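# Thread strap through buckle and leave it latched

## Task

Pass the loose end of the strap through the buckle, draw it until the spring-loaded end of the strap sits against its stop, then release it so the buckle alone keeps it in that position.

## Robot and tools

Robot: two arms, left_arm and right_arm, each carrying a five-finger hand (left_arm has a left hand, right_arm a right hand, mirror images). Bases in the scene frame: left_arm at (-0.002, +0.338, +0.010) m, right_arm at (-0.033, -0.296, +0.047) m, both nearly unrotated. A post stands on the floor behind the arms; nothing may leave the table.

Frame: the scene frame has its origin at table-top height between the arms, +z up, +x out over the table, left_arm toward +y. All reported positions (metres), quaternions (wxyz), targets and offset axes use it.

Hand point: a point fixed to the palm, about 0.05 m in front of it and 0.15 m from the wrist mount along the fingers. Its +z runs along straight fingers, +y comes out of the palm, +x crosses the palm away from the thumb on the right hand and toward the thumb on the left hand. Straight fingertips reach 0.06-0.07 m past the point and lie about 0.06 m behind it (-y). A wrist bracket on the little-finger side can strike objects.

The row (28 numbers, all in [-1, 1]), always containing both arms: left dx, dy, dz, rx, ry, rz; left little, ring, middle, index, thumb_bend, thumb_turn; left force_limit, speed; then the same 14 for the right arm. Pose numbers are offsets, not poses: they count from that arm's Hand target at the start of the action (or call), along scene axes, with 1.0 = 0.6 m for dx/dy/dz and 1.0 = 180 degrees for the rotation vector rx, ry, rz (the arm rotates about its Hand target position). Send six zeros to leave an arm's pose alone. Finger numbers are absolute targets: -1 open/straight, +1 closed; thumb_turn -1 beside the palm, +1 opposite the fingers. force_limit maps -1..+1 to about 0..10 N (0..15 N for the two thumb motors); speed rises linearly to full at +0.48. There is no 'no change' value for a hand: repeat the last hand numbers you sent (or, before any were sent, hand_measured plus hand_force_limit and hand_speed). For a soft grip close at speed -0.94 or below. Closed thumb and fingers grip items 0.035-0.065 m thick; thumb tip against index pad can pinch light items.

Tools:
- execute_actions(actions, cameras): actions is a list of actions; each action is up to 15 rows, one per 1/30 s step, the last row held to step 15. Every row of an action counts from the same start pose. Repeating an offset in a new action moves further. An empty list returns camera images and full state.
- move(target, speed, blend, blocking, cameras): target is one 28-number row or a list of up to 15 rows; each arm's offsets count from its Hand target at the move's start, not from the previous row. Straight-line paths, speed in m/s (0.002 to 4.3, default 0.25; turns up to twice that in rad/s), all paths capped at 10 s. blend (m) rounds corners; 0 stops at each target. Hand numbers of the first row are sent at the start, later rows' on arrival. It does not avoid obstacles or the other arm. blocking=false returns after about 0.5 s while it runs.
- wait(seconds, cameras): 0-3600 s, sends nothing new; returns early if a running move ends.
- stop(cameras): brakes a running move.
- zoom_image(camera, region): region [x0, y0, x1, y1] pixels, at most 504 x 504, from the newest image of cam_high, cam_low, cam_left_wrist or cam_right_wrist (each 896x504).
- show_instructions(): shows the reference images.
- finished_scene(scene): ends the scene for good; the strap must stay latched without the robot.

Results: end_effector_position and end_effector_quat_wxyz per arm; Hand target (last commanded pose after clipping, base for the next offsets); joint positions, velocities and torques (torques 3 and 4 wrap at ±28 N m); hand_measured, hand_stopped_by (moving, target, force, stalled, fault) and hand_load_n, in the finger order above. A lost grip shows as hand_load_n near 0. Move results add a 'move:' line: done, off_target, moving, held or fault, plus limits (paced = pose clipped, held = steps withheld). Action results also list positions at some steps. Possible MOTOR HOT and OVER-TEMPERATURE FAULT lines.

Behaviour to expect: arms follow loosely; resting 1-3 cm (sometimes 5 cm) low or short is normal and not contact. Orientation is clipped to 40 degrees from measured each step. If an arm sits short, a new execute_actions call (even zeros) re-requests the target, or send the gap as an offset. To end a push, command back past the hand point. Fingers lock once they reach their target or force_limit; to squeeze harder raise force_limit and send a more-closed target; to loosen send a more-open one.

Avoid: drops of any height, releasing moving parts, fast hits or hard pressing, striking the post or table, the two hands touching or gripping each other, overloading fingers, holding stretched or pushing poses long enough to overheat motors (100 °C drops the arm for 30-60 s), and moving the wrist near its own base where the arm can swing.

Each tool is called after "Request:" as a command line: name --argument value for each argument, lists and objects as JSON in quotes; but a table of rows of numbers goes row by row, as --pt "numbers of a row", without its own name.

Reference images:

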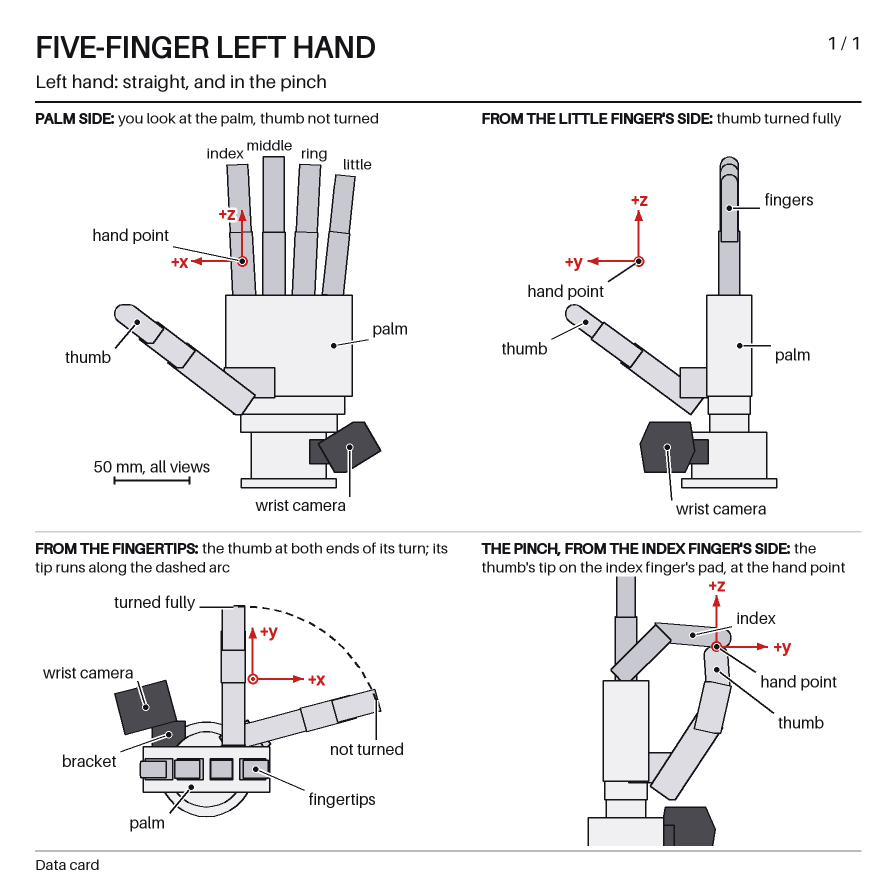

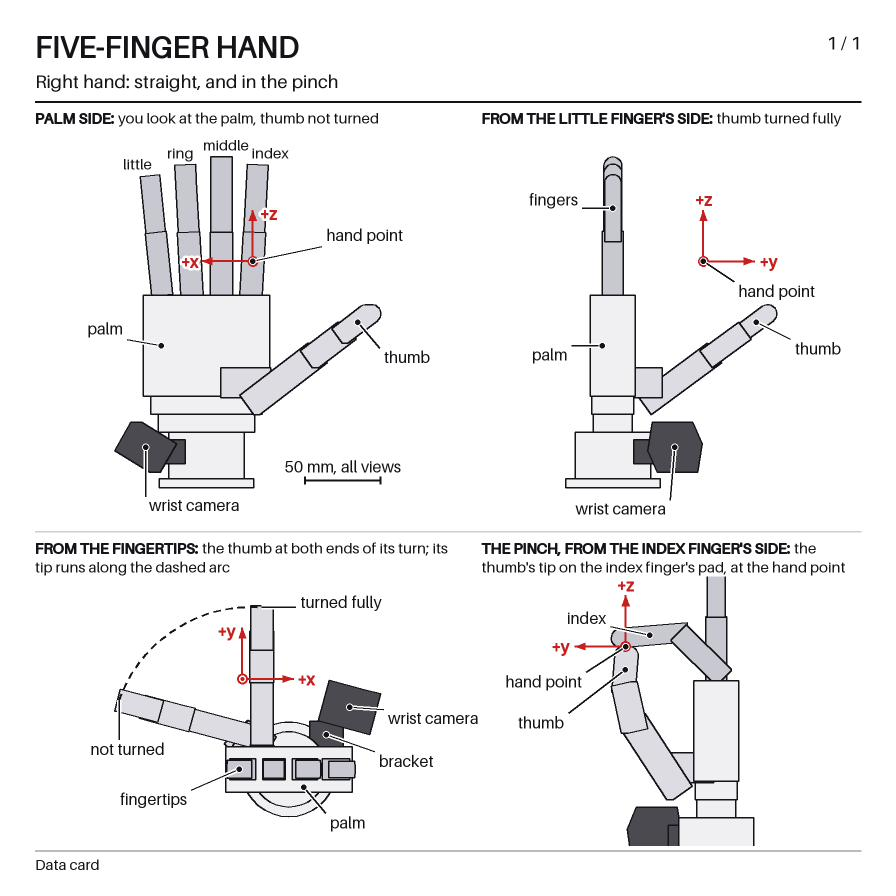

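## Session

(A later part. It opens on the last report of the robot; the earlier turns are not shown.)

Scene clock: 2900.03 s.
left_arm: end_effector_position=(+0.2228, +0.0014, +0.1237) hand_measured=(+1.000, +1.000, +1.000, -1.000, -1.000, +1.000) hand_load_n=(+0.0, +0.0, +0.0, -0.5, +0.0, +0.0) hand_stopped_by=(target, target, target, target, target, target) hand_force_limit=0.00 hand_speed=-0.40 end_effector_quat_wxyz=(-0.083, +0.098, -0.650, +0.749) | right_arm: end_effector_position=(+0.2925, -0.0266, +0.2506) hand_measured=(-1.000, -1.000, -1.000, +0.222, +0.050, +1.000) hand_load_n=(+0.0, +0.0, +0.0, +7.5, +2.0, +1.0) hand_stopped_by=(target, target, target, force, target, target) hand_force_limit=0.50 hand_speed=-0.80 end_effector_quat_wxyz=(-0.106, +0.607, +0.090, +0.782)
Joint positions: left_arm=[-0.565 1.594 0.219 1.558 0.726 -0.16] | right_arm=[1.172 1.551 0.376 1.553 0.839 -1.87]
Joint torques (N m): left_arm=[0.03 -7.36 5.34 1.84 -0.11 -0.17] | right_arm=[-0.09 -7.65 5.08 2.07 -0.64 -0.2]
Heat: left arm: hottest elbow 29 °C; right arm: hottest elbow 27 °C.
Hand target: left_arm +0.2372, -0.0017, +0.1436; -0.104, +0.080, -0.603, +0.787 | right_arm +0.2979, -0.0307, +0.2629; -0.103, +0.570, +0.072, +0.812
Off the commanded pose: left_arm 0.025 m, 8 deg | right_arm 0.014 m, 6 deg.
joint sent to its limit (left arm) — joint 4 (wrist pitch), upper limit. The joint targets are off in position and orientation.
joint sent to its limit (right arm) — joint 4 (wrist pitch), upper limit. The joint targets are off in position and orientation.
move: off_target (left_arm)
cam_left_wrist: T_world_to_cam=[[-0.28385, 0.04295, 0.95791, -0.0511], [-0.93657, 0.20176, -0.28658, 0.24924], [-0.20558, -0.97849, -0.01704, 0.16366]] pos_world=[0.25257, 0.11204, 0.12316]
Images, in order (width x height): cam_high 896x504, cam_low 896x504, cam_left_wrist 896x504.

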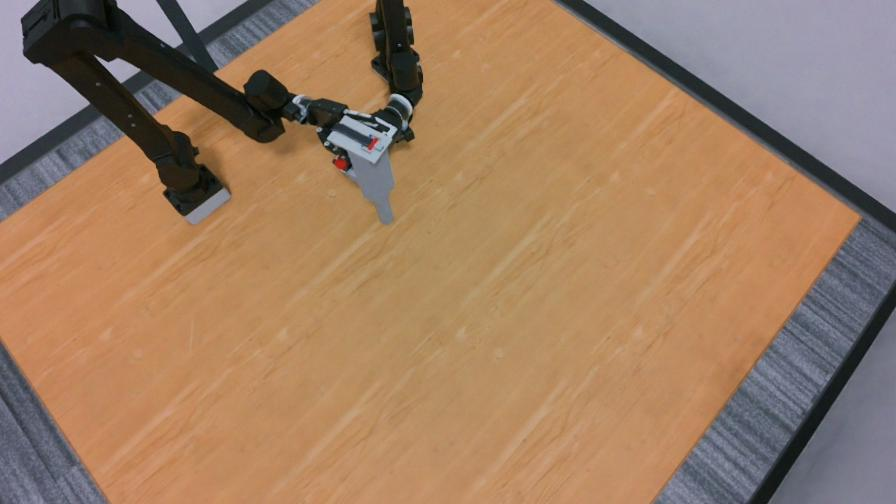

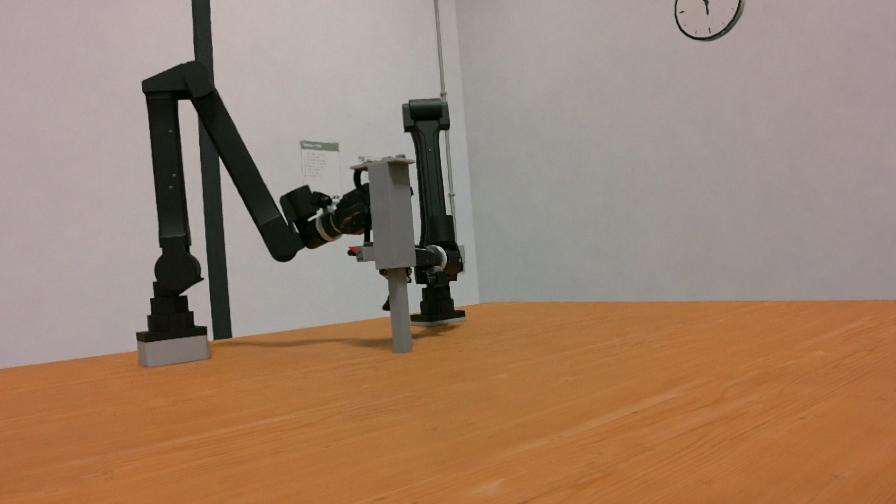

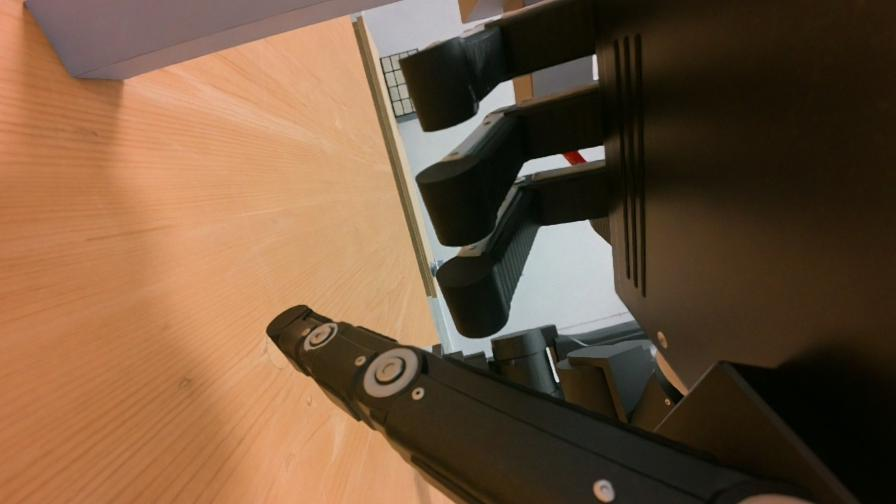

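Request:
move --pt "0.013 0.004 0.004 0 0 0 1 1 1 -1 -1 1 0 -0.4 0 0 0 0 0 0 -1 -1 -1 0.5 0.05 1 0.5 -0.8" --speed 0.03 --cameras '["cam_low", "cam_high"]'

Request:
zoom_image --camera "cam_low" --region '[340, 235, 375, 270]'

Request:
zoom_image --camera "cam_high" --region '[325, 145, 365, 185]'

Scene clock: 2908.10 s.
left_arm: end_effector_position=(+0.2260, +0.0036, +0.1250) hand_measured=(+1.000, +1.000, +1.000, -1.000, -1.000, +1.000) hand_load_n=(+0.0, +0.0, +0.0, -1.5, +0.0, +0.0) hand_stopped_by=(target, target, target, target, target, target) hand_force_limit=0.00 hand_speed=-0.40 end_effector_quat_wxyz=(-0.082, +0.092, -0.650, +0.750) | right_arm: end_effector_position=(+0.2925, -0.0266, +0.2506) hand_measured=(-1.000, -1.000, -1.000, +0.222, +0.050, +1.000) hand_load_n=(+0.0, +0.0, +0.0, +7.5, +1.5, +1.0) hand_stopped_by=(target, target, target, force, target, target) hand_force_limit=0.50 hand_speed=-0.80 end_effector_quat_wxyz=(-0.106, +0.607, +0.090, +0.782)
Joint positions: left_arm=[-0.546 1.594 0.227 1.558 0.754 -0.162] | right_arm=[1.172 1.551 0.376 1.553 0.839 -1.87]
Joint torques (N m): left_arm=[0.67 -7.06 5.96 1.81 -0.31 -0.21] | right_arm=[-0.03 -7.65 5.09 2.09 -0.64 -0.2]
Heat: left arm: hottest elbow 29 °C; right arm: hottest elbow 27 °C.
Hand target: left_arm +0.2450, +0.0007, +0.1460; -0.104, +0.080, -0.603, +0.787 | right_arm +0.2979, -0.0307, +0.2629; -0.103, +0.570, +0.072, +0.812
Off the commanded pose: left_arm 0.028 m, 7 deg | right_arm 0.014 m, 6 deg.
joint sent to its limit (left arm) — joint 4 (wrist pitch), upper limit. The joint targets are off in position and orientation.
joint sent to its limit (right arm) — joint 4 (wrist pitch), upper limit. The joint targets are off in position and orientation.
move: off_target (left_arm)
Images, in order (width x height): cam_high 896x504, cam_low 896x504.

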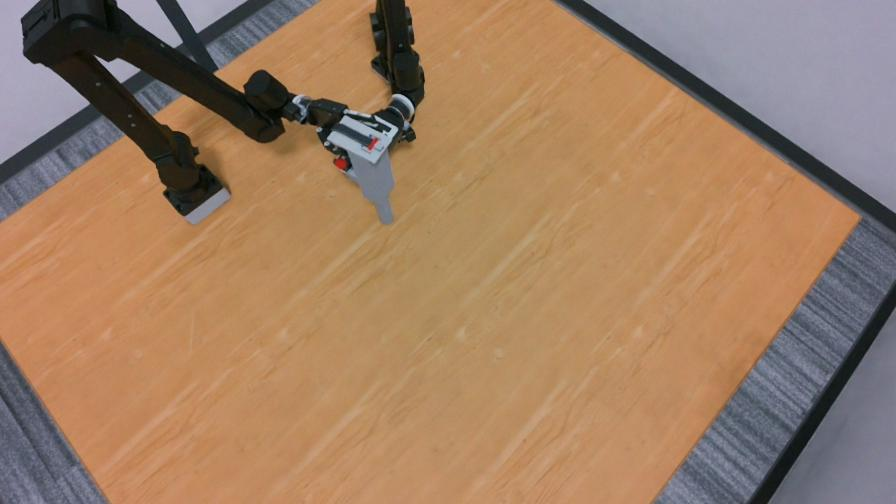

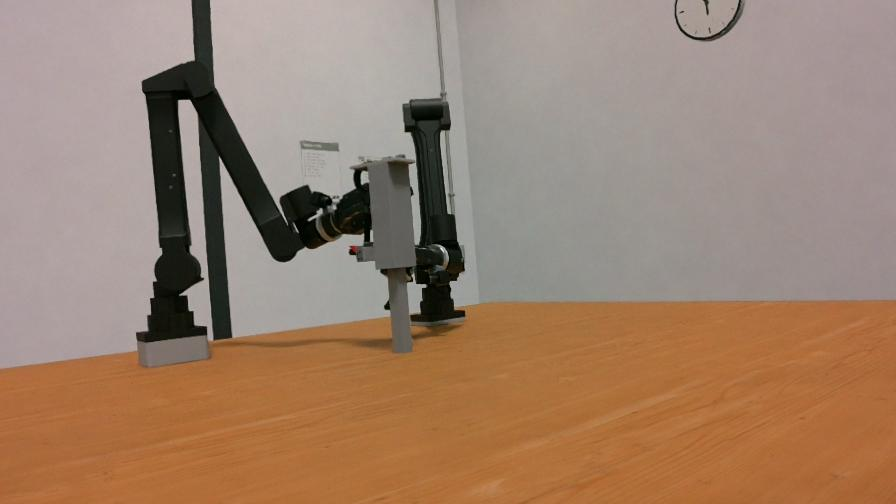

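Scaled by 14.400.

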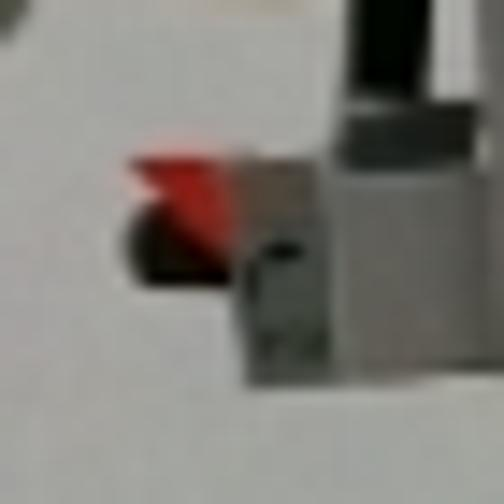

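Scaled by 12.600.

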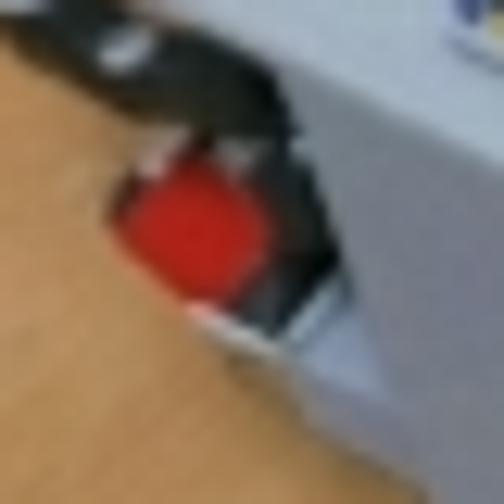

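Request:
move --pt "0.010 0.003 0.010 0 0 0 1 1 1 -1 -1 1 0 -0.4 0 0 0 0 0 0 -1 -1 -1 0.5 0.05 1 0.5 -0.8" --speed 0.03 --cameras '["cam_low", "cam_high"]'

Request:
zoom_image --camera "cam_low" --region '[340, 235, 375, 270]'

Request:
zoom_image --camera "cam_high" --region '[325, 145, 365, 185]'

Scene clock: 2914.90 s.
left_arm: end_effector_position=(+0.2297, +0.0048, +0.1280) hand_measured=(+1.000, +1.000, +1.000, -1.000, -1.000, +1.000) hand_load_n=(+0.0, +0.0, +0.0, -1.5, +0.0, +0.0) hand_stopped_by=(target, target, target, target, target, target) hand_force_limit=0.00 hand_speed=-0.40 end_effector_quat_wxyz=(-0.078, +0.092, -0.648, +0.752) | right_arm: end_effector_position=(+0.2925, -0.0266, +0.2506) hand_measured=(-1.000, -1.000, -1.000, +0.222, +0.050, +1.000) hand_load_n=(+0.0, +0.0, +0.0, +7.5, +2.0, +1.0) hand_stopped_by=(target, target, target, force, target, target) hand_force_limit=0.50 hand_speed=-0.80 end_effector_quat_wxyz=(-0.106, +0.607, +0.090, +0.782)
Joint positions: left_arm=[-0.531 1.592 0.236 1.558 0.772 -0.179] | right_arm=[1.172 1.551 0.376 1.553 0.839 -1.87]
Joint torques (N m): left_arm=[0.73 -7.71 6.26 1.83 -0.42 -0.22] | right_arm=[-0.09 -7.65 5.08 2.07 -0.64 -0.2]
Heat: left arm: hottest elbow 29 °C; right arm: hottest elbow 27 °C.
Hand target: left_arm +0.2510, +0.0025, +0.1520; -0.104, +0.080, -0.603, +0.787 | right_arm +0.2979, -0.0307, +0.2629; -0.103, +0.570, +0.072, +0.812
Off the commanded pose: left_arm 0.032 m, 7 deg | right_arm 0.014 m, 6 deg.
joint sent to its limit (left arm) — joint 4 (wrist pitch), upper limit. The joint targets are off in position and orientation.
joint sent to its limit (right arm) — joint 4 (wrist pitch), upper limit. The joint targets are off in position and orientation.
move: off_target (left_arm)
Images, in order (width x height): cam_high 896x504, cam_low 896x504.

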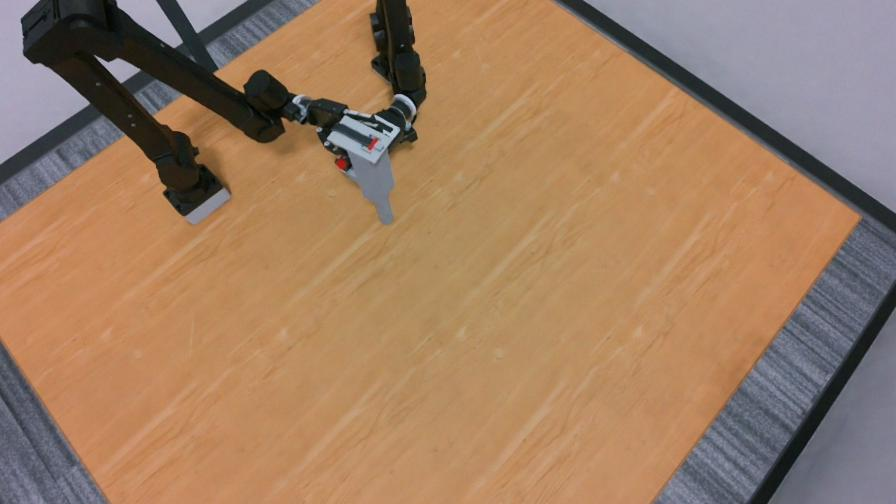

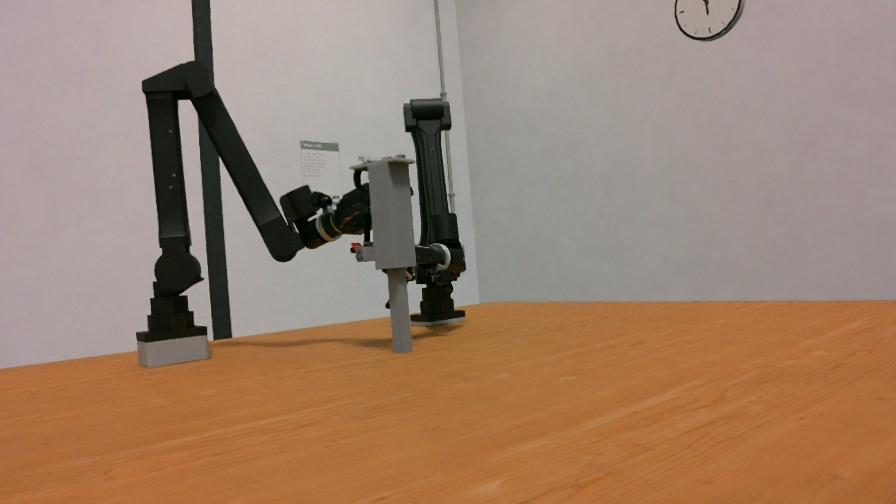

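Scaled by 14.400.

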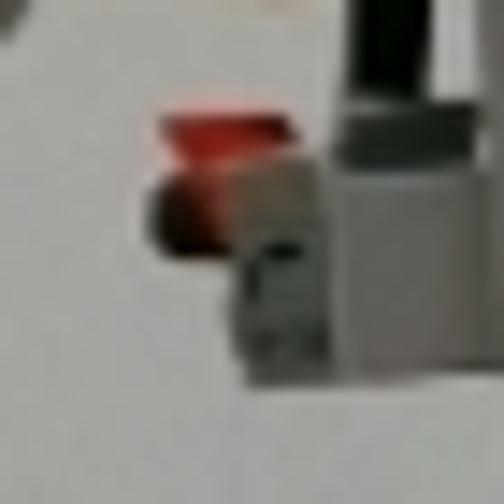

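Scaled by 12.600.

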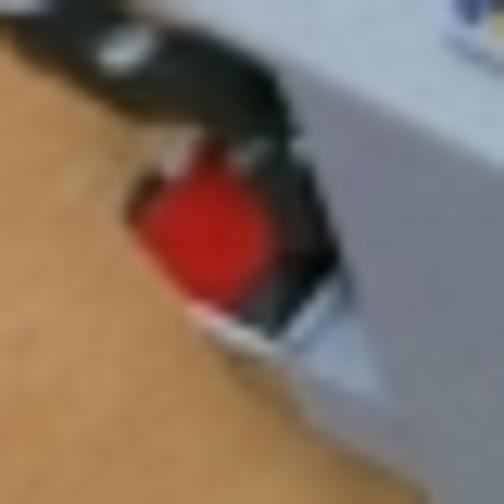

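Request:
move --pt "0.012 0.004 0.006 0 0 0 1 1 1 -1 -1 1 0 -0.4 0 0 0 0 0 0 -1 -1 -1 0.5 0.05 1 0.5 -0.8" --speed 0.03 --cameras '["cam_low", "cam_high", "cam_right_wrist"]'

Request:
zoom_image --camera "cam_low" --region '[340, 225, 385, 270]'

Scene clock: 2920.43 s.
left_arm: end_effector_position=(+0.2349, +0.0064, +0.1311) hand_measured=(+1.000, +1.000, +1.000, -1.000, -1.000, +1.000) hand_load_n=(+0.0, +0.0, +0.0, -1.5, +0.0, +0.0) hand_stopped_by=(target, target, target, target, target, target) hand_force_limit=0.00 hand_speed=-0.40 end_effector_quat_wxyz=(-0.076, +0.091, -0.646, +0.754) | right_arm: end_effector_position=(+0.2925, -0.0266, +0.2506) hand_measured=(-1.000, -1.000, -1.000, +0.222, +0.050, +1.000) hand_load_n=(+0.0, +0.0, +0.0, +7.5, +2.0, +1.0) hand_stopped_by=(target, target, target, force, target, target) hand_force_limit=0.50 hand_speed=-0.80 end_effector_quat_wxyz=(-0.106, +0.607, +0.090, +0.782)
Joint positions: left_arm=[-0.513 1.592 0.248 1.558 0.794 -0.192] | right_arm=[1.172 1.551 0.376 1.553 0.839 -1.87]
Joint torques (N m): left_arm=[0.97 -7.65 6.46 1.77 -0.52 -0.21] | right_arm=[-0.09 -7.65 5.08 2.07 -0.64 -0.2]
Heat: left arm: hottest elbow 29 °C; right arm: hottest elbow 27 °C.
Hand target: left_arm +0.2582, +0.0049, +0.1556; -0.104, +0.080, -0.603, +0.787 | right_arm +0.2979, -0.0307, +0.2629; -0.103, +0.570, +0.072, +0.812
Off the commanded pose: left_arm 0.034 m, 7 deg | right_arm 0.014 m, 6 deg.
joint sent to its limit (left arm) — joint 4 (wrist pitch), upper limit. The joint targets are off in position and orientation.
joint sent to its limit (right arm) — joint 4 (wrist pitch), upper limit. The joint targets are off in position and orientation.
move: off_target (left_arm)
cam_right_wrist: T_world_to_cam=[[0.24439, -0.93979, 0.23888, -0.15284], [-0.15415, -0.28087, -0.94729, 0.28496], [0.95735, 0.19468, -0.21351, -0.10399]] pos_world=[0.18083, -0.04336, 0.28425]
Images, in order (width x height): cam_high 896x504, cam_low 896x504, cam_right_wrist 896x504.

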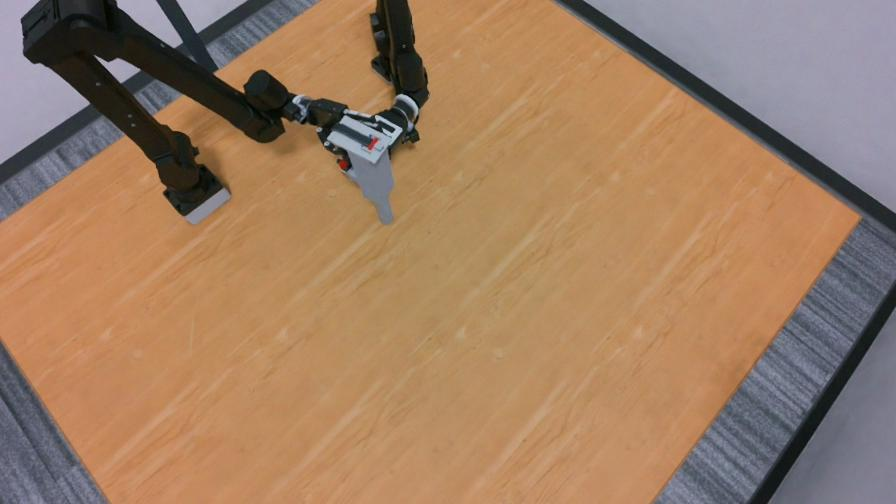

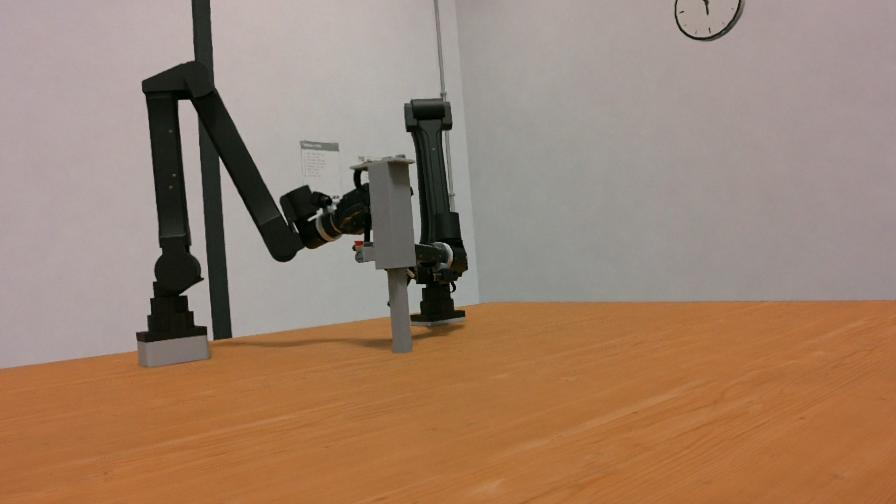

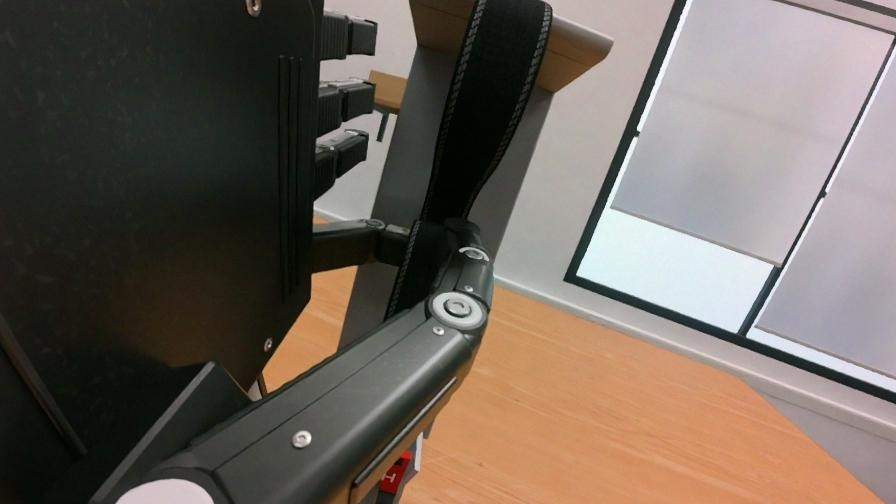

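Scaled by 11.200.

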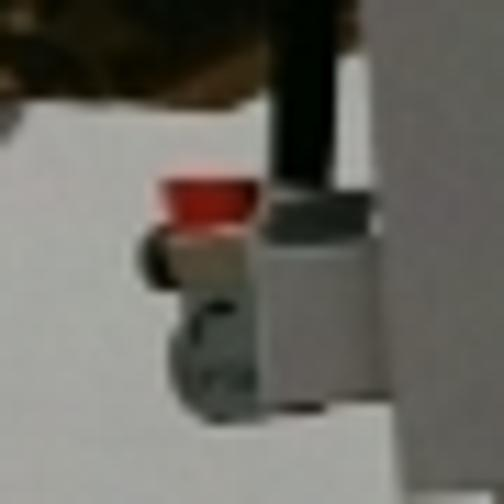

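Request:
move --pt "0 0 0 0 0 0 1 1 1 -1 -1 1 0 -0.4 0 0 -0.035 0 0 0 -1 -1 -1 0.5 0.05 1 0.5 -0.8" --speed 0.03 --cameras '["cam_low", "cam_high", "cam_right_wrist"]'

Request:
zoom_image --camera "cam_low" --region '[340, 225, 385, 270]'

Scene clock: 2929.87 s.
left_arm: end_effector_position=(+0.2348, +0.0063, +0.1312) hand_measured=(+1.000, +1.000, +1.000, -1.000, -1.000, +1.000) hand_load_n=(+0.0, +0.0, +0.0, -1.0, +0.0, +0.0) hand_stopped_by=(target, target, target, target, target, target) hand_force_limit=0.00 hand_speed=-0.40 end_effector_quat_wxyz=(-0.076, +0.092, -0.646, +0.754) | right_arm: end_effector_position=(+0.2935, -0.0256, +0.2432) hand_measured=(-1.000, -1.000, -1.000, +0.222, +0.050, +1.000) hand_load_n=(+0.5, +0.0, +0.0, +7.5, +2.0, +1.0) hand_stopped_by=(target, target, target, force, target, target) hand_force_limit=0.50 hand_speed=-0.80 end_effector_quat_wxyz=(-0.102, +0.612, +0.095, +0.779)
Joint positions: left_arm=[-0.513 1.592 0.248 1.558 0.794 -0.194] | right_arm=[1.17 1.571 0.376 1.553 0.839 -1.865]
Joint torques (N m): left_arm=[0.97 -7.71 6.46 1.78 -0.53 -0.21] | right_arm=[0.03 -6.3 4.1 2.1 -0.36 0.11]
Heat: left arm: hottest elbow 29 °C; right arm: hottest elbow 27 °C.
Hand target: left_arm +0.2582, +0.0049, +0.1556; -0.104, +0.080, -0.603, +0.787 | right_arm +0.2979, -0.0307, +0.2419; -0.103, +0.570, +0.072, +0.812
Off the commanded pose: left_arm 0.034 m, 7 deg | right_arm 0.007 m, 7 deg.
joint sent to its limit (left arm) — joint 4 (wrist pitch), upper limit. The joint targets are off in position and orientation.
joint sent to its limit (right arm) — joint 4 (wrist pitch), upper limit. The joint targets are off in position and orientation.
move: off_target (right_arm)
cam_right_wrist: T_world_to_cam=[[0.24624, -0.93647, 0.24979, -0.15352], [-0.16303, -0.29407, -0.94178, 0.27937], [0.9554, 0.19118, -0.22508, -0.10341]] pos_world=[0.18214, -0.04184, 0.27818]
Images, in order (width x height): cam_high 896x504, cam_low 896x504, cam_right_wrist 896x504.

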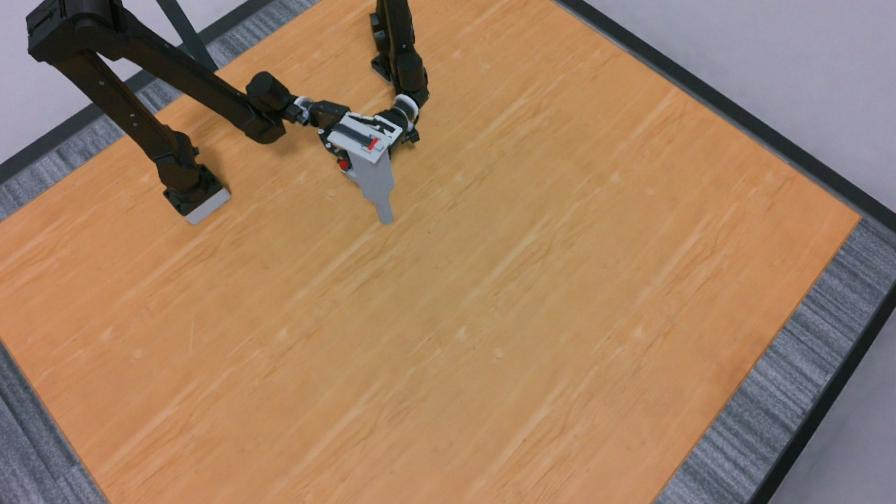

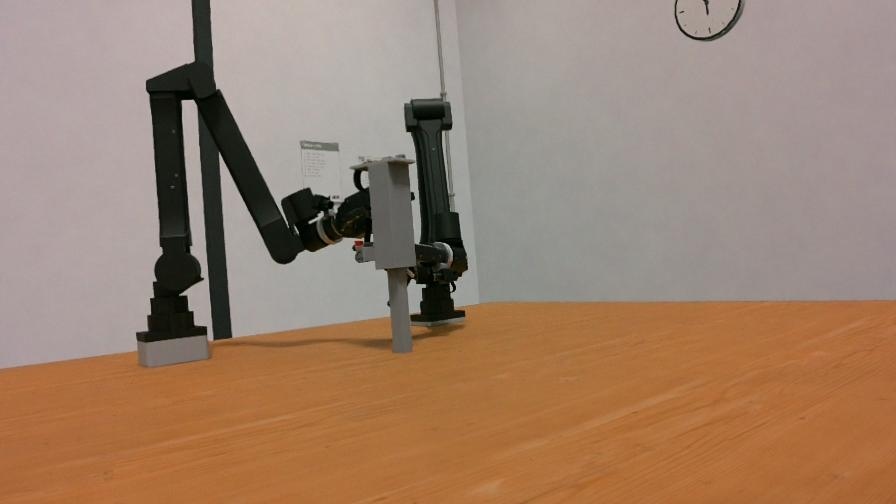

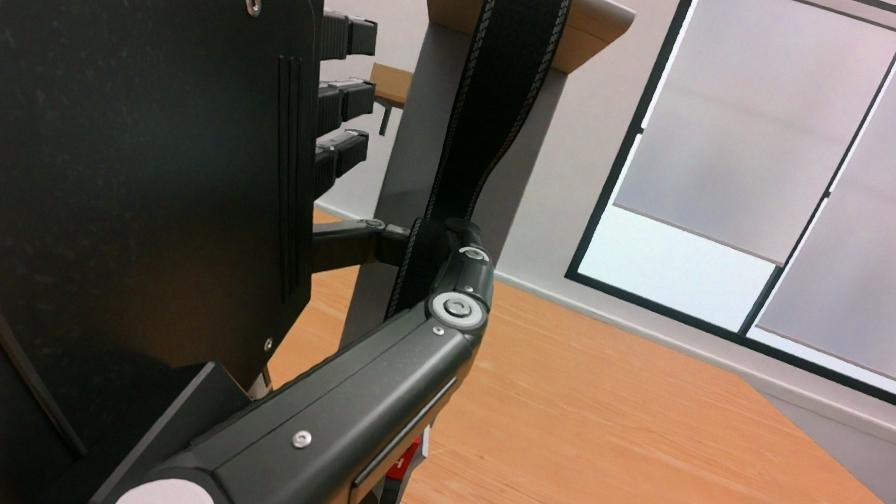

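Scaled by 11.200.

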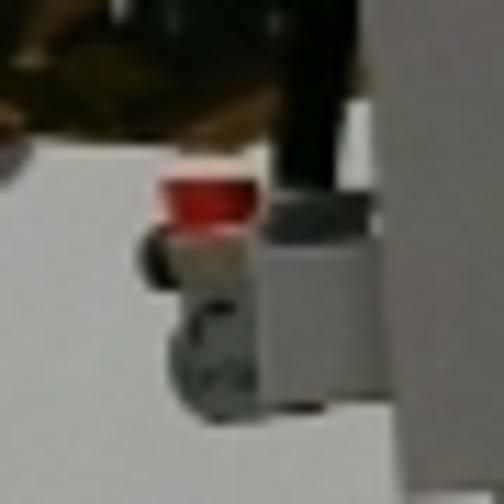

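Request:
move --pt "0 0 0 0 0 0 1 1 1 -1 -1 1 0 -0.4 0 0 -0.013 0 0 0 -1 -1 -1 0.5 0.05 1 0.5 -0.8" --speed 0.03 --cameras '["cam_low", "cam_left_wrist", "cam_right_wrist"]'

Request:
zoom_image --camera "cam_low" --region '[340, 225, 385, 270]'

Scene clock: 2936.60 s.
left_arm: end_effector_position=(+0.2353, +0.0067, +0.1312) hand_measured=(+1.000, +1.000, +1.000, -1.000, -1.000, +1.000) hand_load_n=(+0.0, +0.0, +0.0, -1.0, +0.0, +0.0) hand_stopped_by=(target, target, target, target, target, target) hand_force_limit=0.00 hand_speed=-0.40 end_effector_quat_wxyz=(-0.076, +0.092, -0.646, +0.754) | right_arm: end_effector_position=(+0.2948, -0.0253, +0.2368) hand_measured=(-1.000, -1.000, -1.000, +0.222, +0.050, +1.000) hand_load_n=(+0.0, +0.0, +0.0, +7.5, +1.5, +1.0) hand_stopped_by=(target, target, target, force, target, target) hand_force_limit=0.50 hand_speed=-0.80 end_effector_quat_wxyz=(-0.103, +0.616, +0.094, +0.776)
Joint positions: left_arm=[-0.511 1.592 0.248 1.558 0.794 -0.194] | right_arm=[1.167 1.587 0.376 1.553 0.839 -1.85]
Joint torques (N m): left_arm=[1.03 -7.65 6.49 1.8 -0.53 -0.21] | right_arm=[0.03 -6.36 3.78 2.11 -0.2 0.11]
Heat: left arm: hottest elbow 29 °C; right arm: hottest elbow 27 °C.
Hand target: left_arm +0.2582, +0.0049, +0.1556; -0.104, +0.080, -0.603, +0.787 | right_arm +0.2979, -0.0307, +0.2341; -0.103, +0.570, +0.072, +0.812
Off the commanded pose: left_arm 0.034 m, 7 deg | right_arm 0.007 m, 7 deg.
joint sent to its limit (left arm) — joint 4 (wrist pitch), upper limit. The joint targets are off in position and orientation.
joint sent to its limit (right arm) — joint 4 (wrist pitch), upper limit. The joint targets are off in position and orientation.
move: off_target (right_arm)
cam_left_wrist: T_world_to_cam=[[-0.28364, 0.06031, 0.95703, -0.05494], [-0.93277, 0.21416, -0.28995, 0.26146], [-0.22245, -0.97493, -0.00449, 0.17381]] pos_world=[0.26696, 0.11678, 0.12917]
cam_right_wrist: T_world_to_cam=[[0.24922, -0.93644, 0.24692, -0.15208], [-0.17266, -0.29384, -0.94013, 0.27608], [0.95293, 0.19166, -0.23491, -0.10304]] pos_world=[0.18376, -0.04154, 0.27289]

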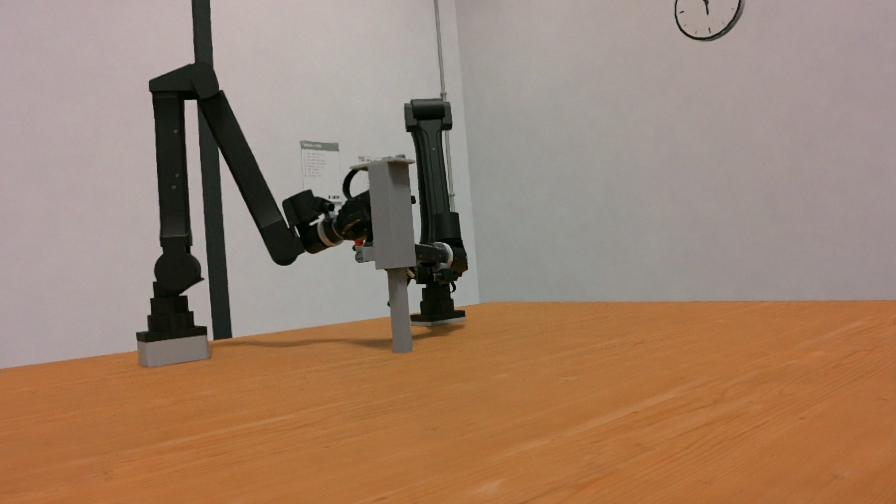

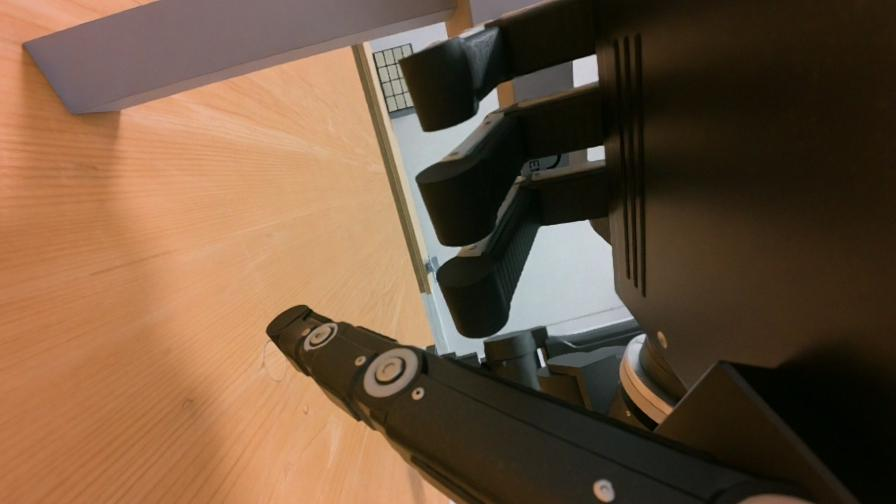

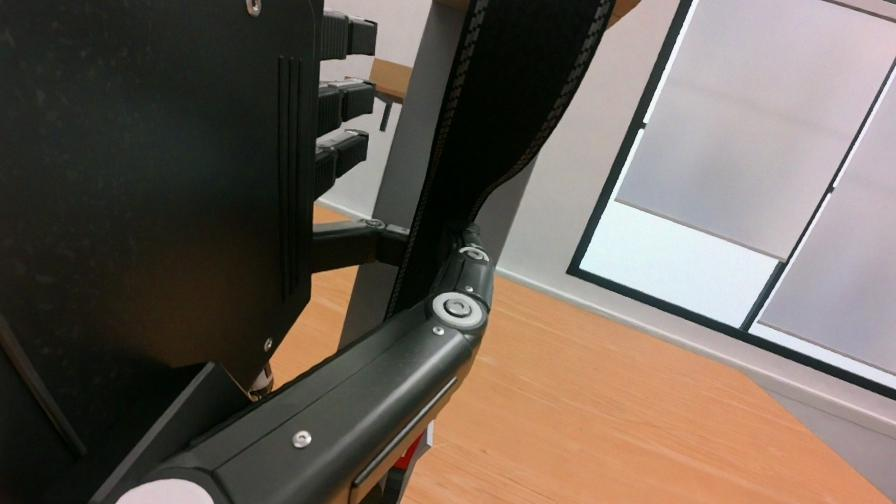

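Scaled by 11.200.

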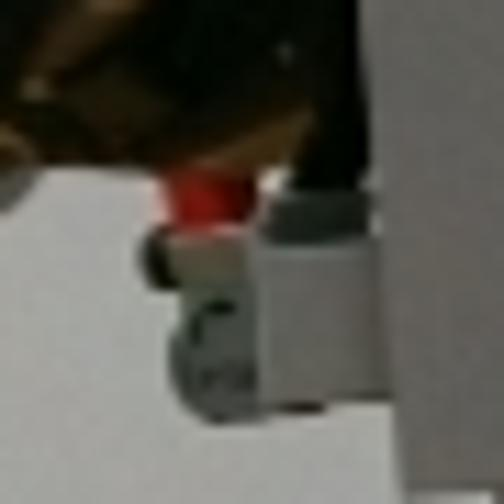

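Request:
zoom_image --camera "cam_low" --region '[345, 230, 375, 260]'

Request:
zoom_image --camera "cam_right_wrist" --region '[340, 180, 520, 360]'

Request:
zoom_image --camera "cam_right_wrist" --region '[320, 380, 460, 504]'

Scaled by 16.800.

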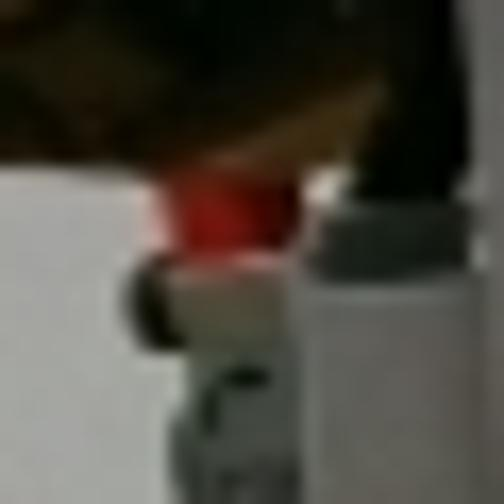

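Scaled by 2.800.

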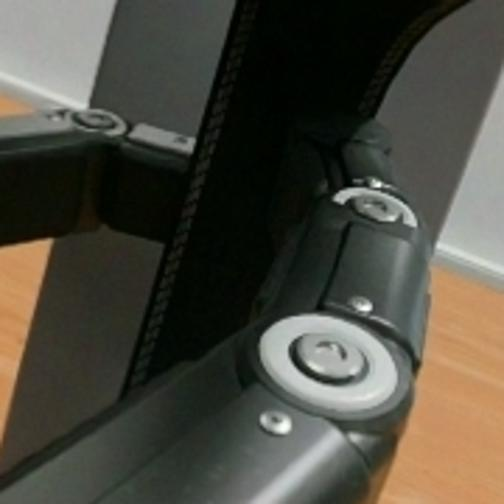

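Scaled by 3.600.

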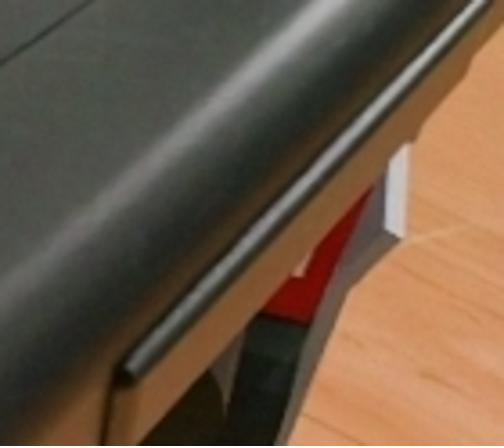

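Request:
move --pt "0 0 0 0 0 0 1 1 1 -1 -1 1 0 -0.4 0 0 -0.009 0 0 0 -1 -1 -1 0.5 0.05 1 0.5 -0.8" --speed 0.03 --cameras '["cam_low", "cam_right_wrist"]'

Request:
zoom_image --camera "cam_low" --region '[345, 230, 375, 260]'

Request:
zoom_image --camera "cam_right_wrist" --region '[320, 160, 540, 380]'

Scene clock: 2959.73 s.
left_arm: end_effector_position=(+0.2353, +0.0067, +0.1312) hand_measured=(+1.000, +1.000, +1.000, -1.000, -1.000, +1.000) hand_load_n=(+0.0, +0.0, +0.0, -1.5, +0.0, +0.0) hand_stopped_by=(target, target, target, target, target, target) hand_force_limit=0.00 hand_speed=-0.40 end_effector_quat_wxyz=(-0.076, +0.092, -0.646, +0.754) | right_arm: end_effector_position=(+0.2960, -0.0253, +0.2318) hand_measured=(-1.000, -1.000, -1.000, +0.222, +0.050, +1.000) hand_load_n=(+0.0, +0.0, +0.0, +7.5, +2.0, +0.5) hand_stopped_by=(target, target, target, force, target, target) hand_force_limit=0.50 hand_speed=-0.80 end_effector_quat_wxyz=(-0.103, +0.619, +0.094, +0.773)
Joint positions: left_arm=[-0.511 1.592 0.248 1.558 0.794 -0.194] | right_arm=[1.164 1.599 0.376 1.553 0.839 -1.839]
Joint torques (N m): left_arm=[0.97 -7.65 6.49 1.8 -0.53 -0.21] | right_arm=[0.03 -6.42 3.58 2.13 -0.07 0.11]
Heat: left arm: hottest elbow 29 °C; right arm: hottest elbow 27 °C.
Hand target: left_arm +0.2582, +0.0049, +0.1556; -0.104, +0.080, -0.603, +0.787 | right_arm +0.2979, -0.0307, +0.2287; -0.103, +0.570, +0.072, +0.812
Off the commanded pose: left_arm 0.034 m, 7 deg | right_arm 0.007 m, 8 deg.
joint sent to its limit (left arm) — joint 4 (wrist pitch), upper limit. The joint targets are off in position and orientation.
joint sent to its limit (right arm) — joint 4 (wrist pitch), upper limit. The joint targets are off in position and orientation.
move: off_target (right_arm)
cam_right_wrist: T_world_to_cam=[[0.25049, -0.93635, 0.24599, -0.1513], [-0.18032, -0.29477, -0.9384, 0.27342], [0.95118, 0.1907, -0.24268, -0.10299]] pos_world=[0.18517, -0.04144, 0.26881]

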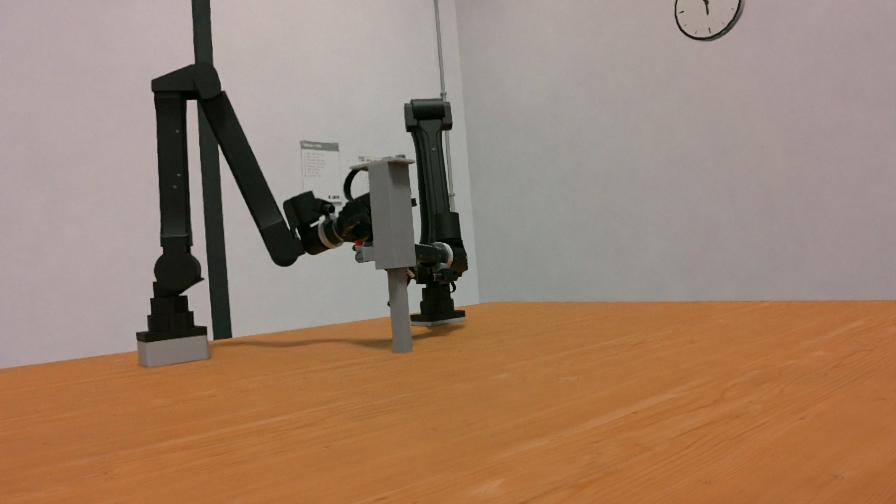

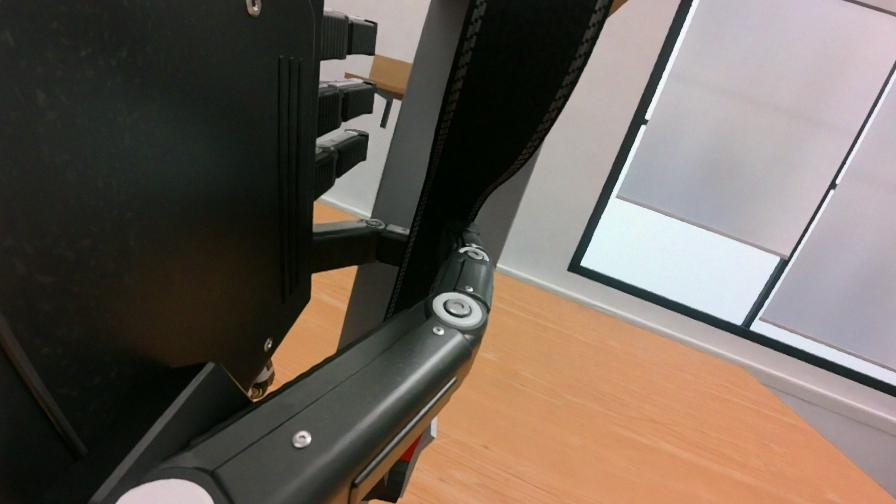

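Scaled by 16.800.

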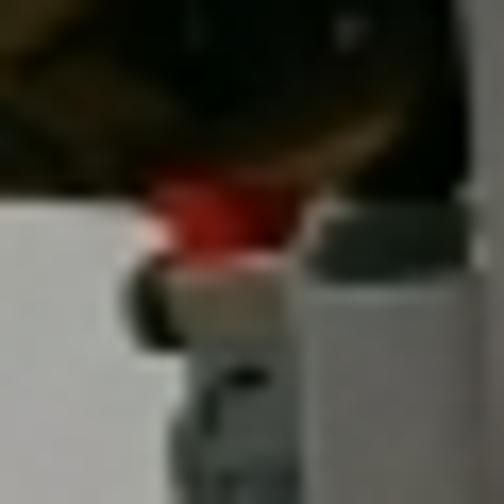

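Scaled by 2.291.

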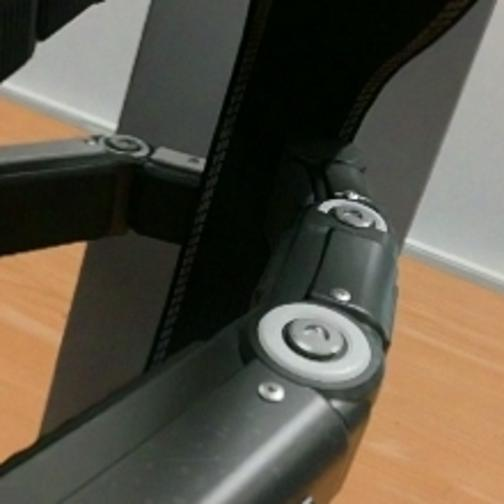

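Request:
move --pt "0 0 0 0 0 0 1 1 1 -1 -1 1 0 -0.4 0 0 0.055 0 0 0 -1 -1 -1 0.5 0.05 1 0.5 -0.8" --speed 0.03 --cameras '["cam_low"]'

Request:
zoom_image --camera "cam_low" --region '[340, 215, 385, 260]'

Scene clock: 2983.37 s.
left_arm: end_effector_position=(+0.2353, +0.0067, +0.1312) hand_measured=(+1.000, +1.000, +1.000, -1.000, -1.000, +1.000) hand_load_n=(+0.0, +0.0, +0.0, -1.5, +0.0, +0.0) hand_stopped_by=(target, target, target, target, target, target) hand_force_limit=0.00 hand_speed=-0.40 end_effector_quat_wxyz=(-0.076, +0.092, -0.646, +0.754) | right_arm: end_effector_position=(+0.2949, -0.0282, +0.2469) hand_measured=(-1.000, -1.000, -1.000, +0.222, +0.050, +1.000) hand_load_n=(+0.0, +0.0, +0.0, +7.5, +2.0, +1.0) hand_stopped_by=(target, target, target, force, target, target) hand_force_limit=0.50 hand_speed=-0.80 end_effector_quat_wxyz=(-0.104, +0.610, +0.088, +0.781)
Joint positions: left_arm=[-0.511 1.592 0.248 1.558 0.794 -0.194] | right_arm=[1.164 1.561 0.376 1.553 0.839 -1.862]
Joint torques (N m): left_arm=[1.03 -7.59 6.48 1.8 -0.53 -0.2] | right_arm=[-0.03 -8.29 4.98 2.09 -0.58 -0.24]
Heat: left arm: hottest elbow 29 °C; right arm: hottest elbow 26 °C.
Hand target: left_arm +0.2582, +0.0049, +0.1556; -0.104, +0.080, -0.603, +0.787 | right_arm +0.2979, -0.0307, +0.2617; -0.103, +0.570, +0.072, +0.812
Off the commanded pose: left_arm 0.034 m, 7 deg | right_arm 0.015 m, 6 deg.
joint sent to its limit (left arm) — joint 4 (wrist pitch), upper limit. The joint targets are off in position and orientation.
joint sent to its limit (right arm) — joint 4 (wrist pitch), upper limit. The joint targets are off in position and orientation.
move: off_target (right_arm)

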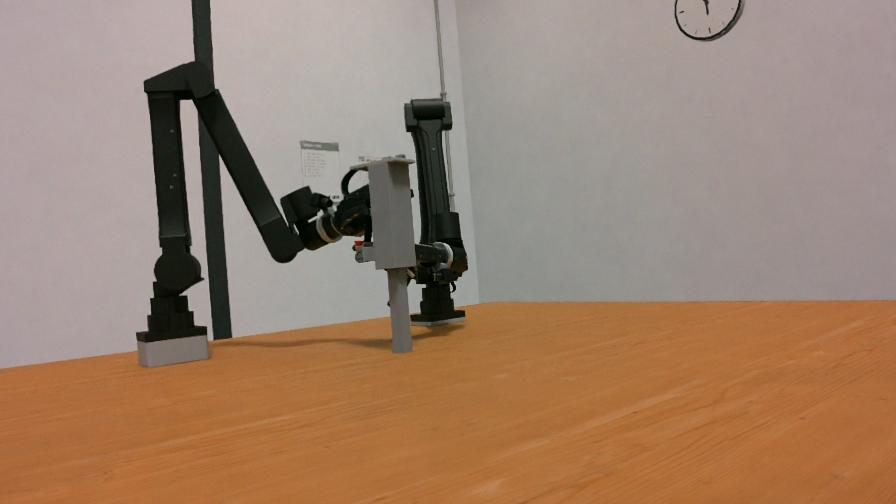

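Scaled by 11.200.

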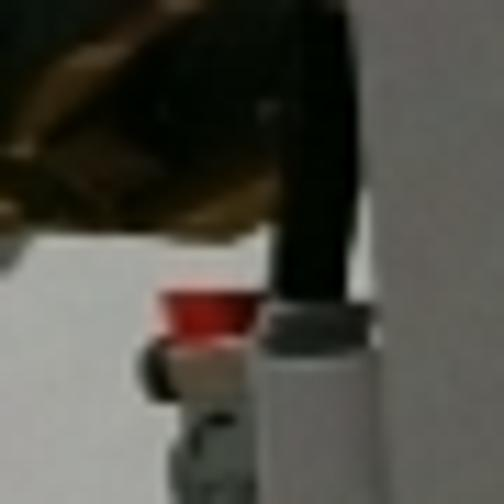

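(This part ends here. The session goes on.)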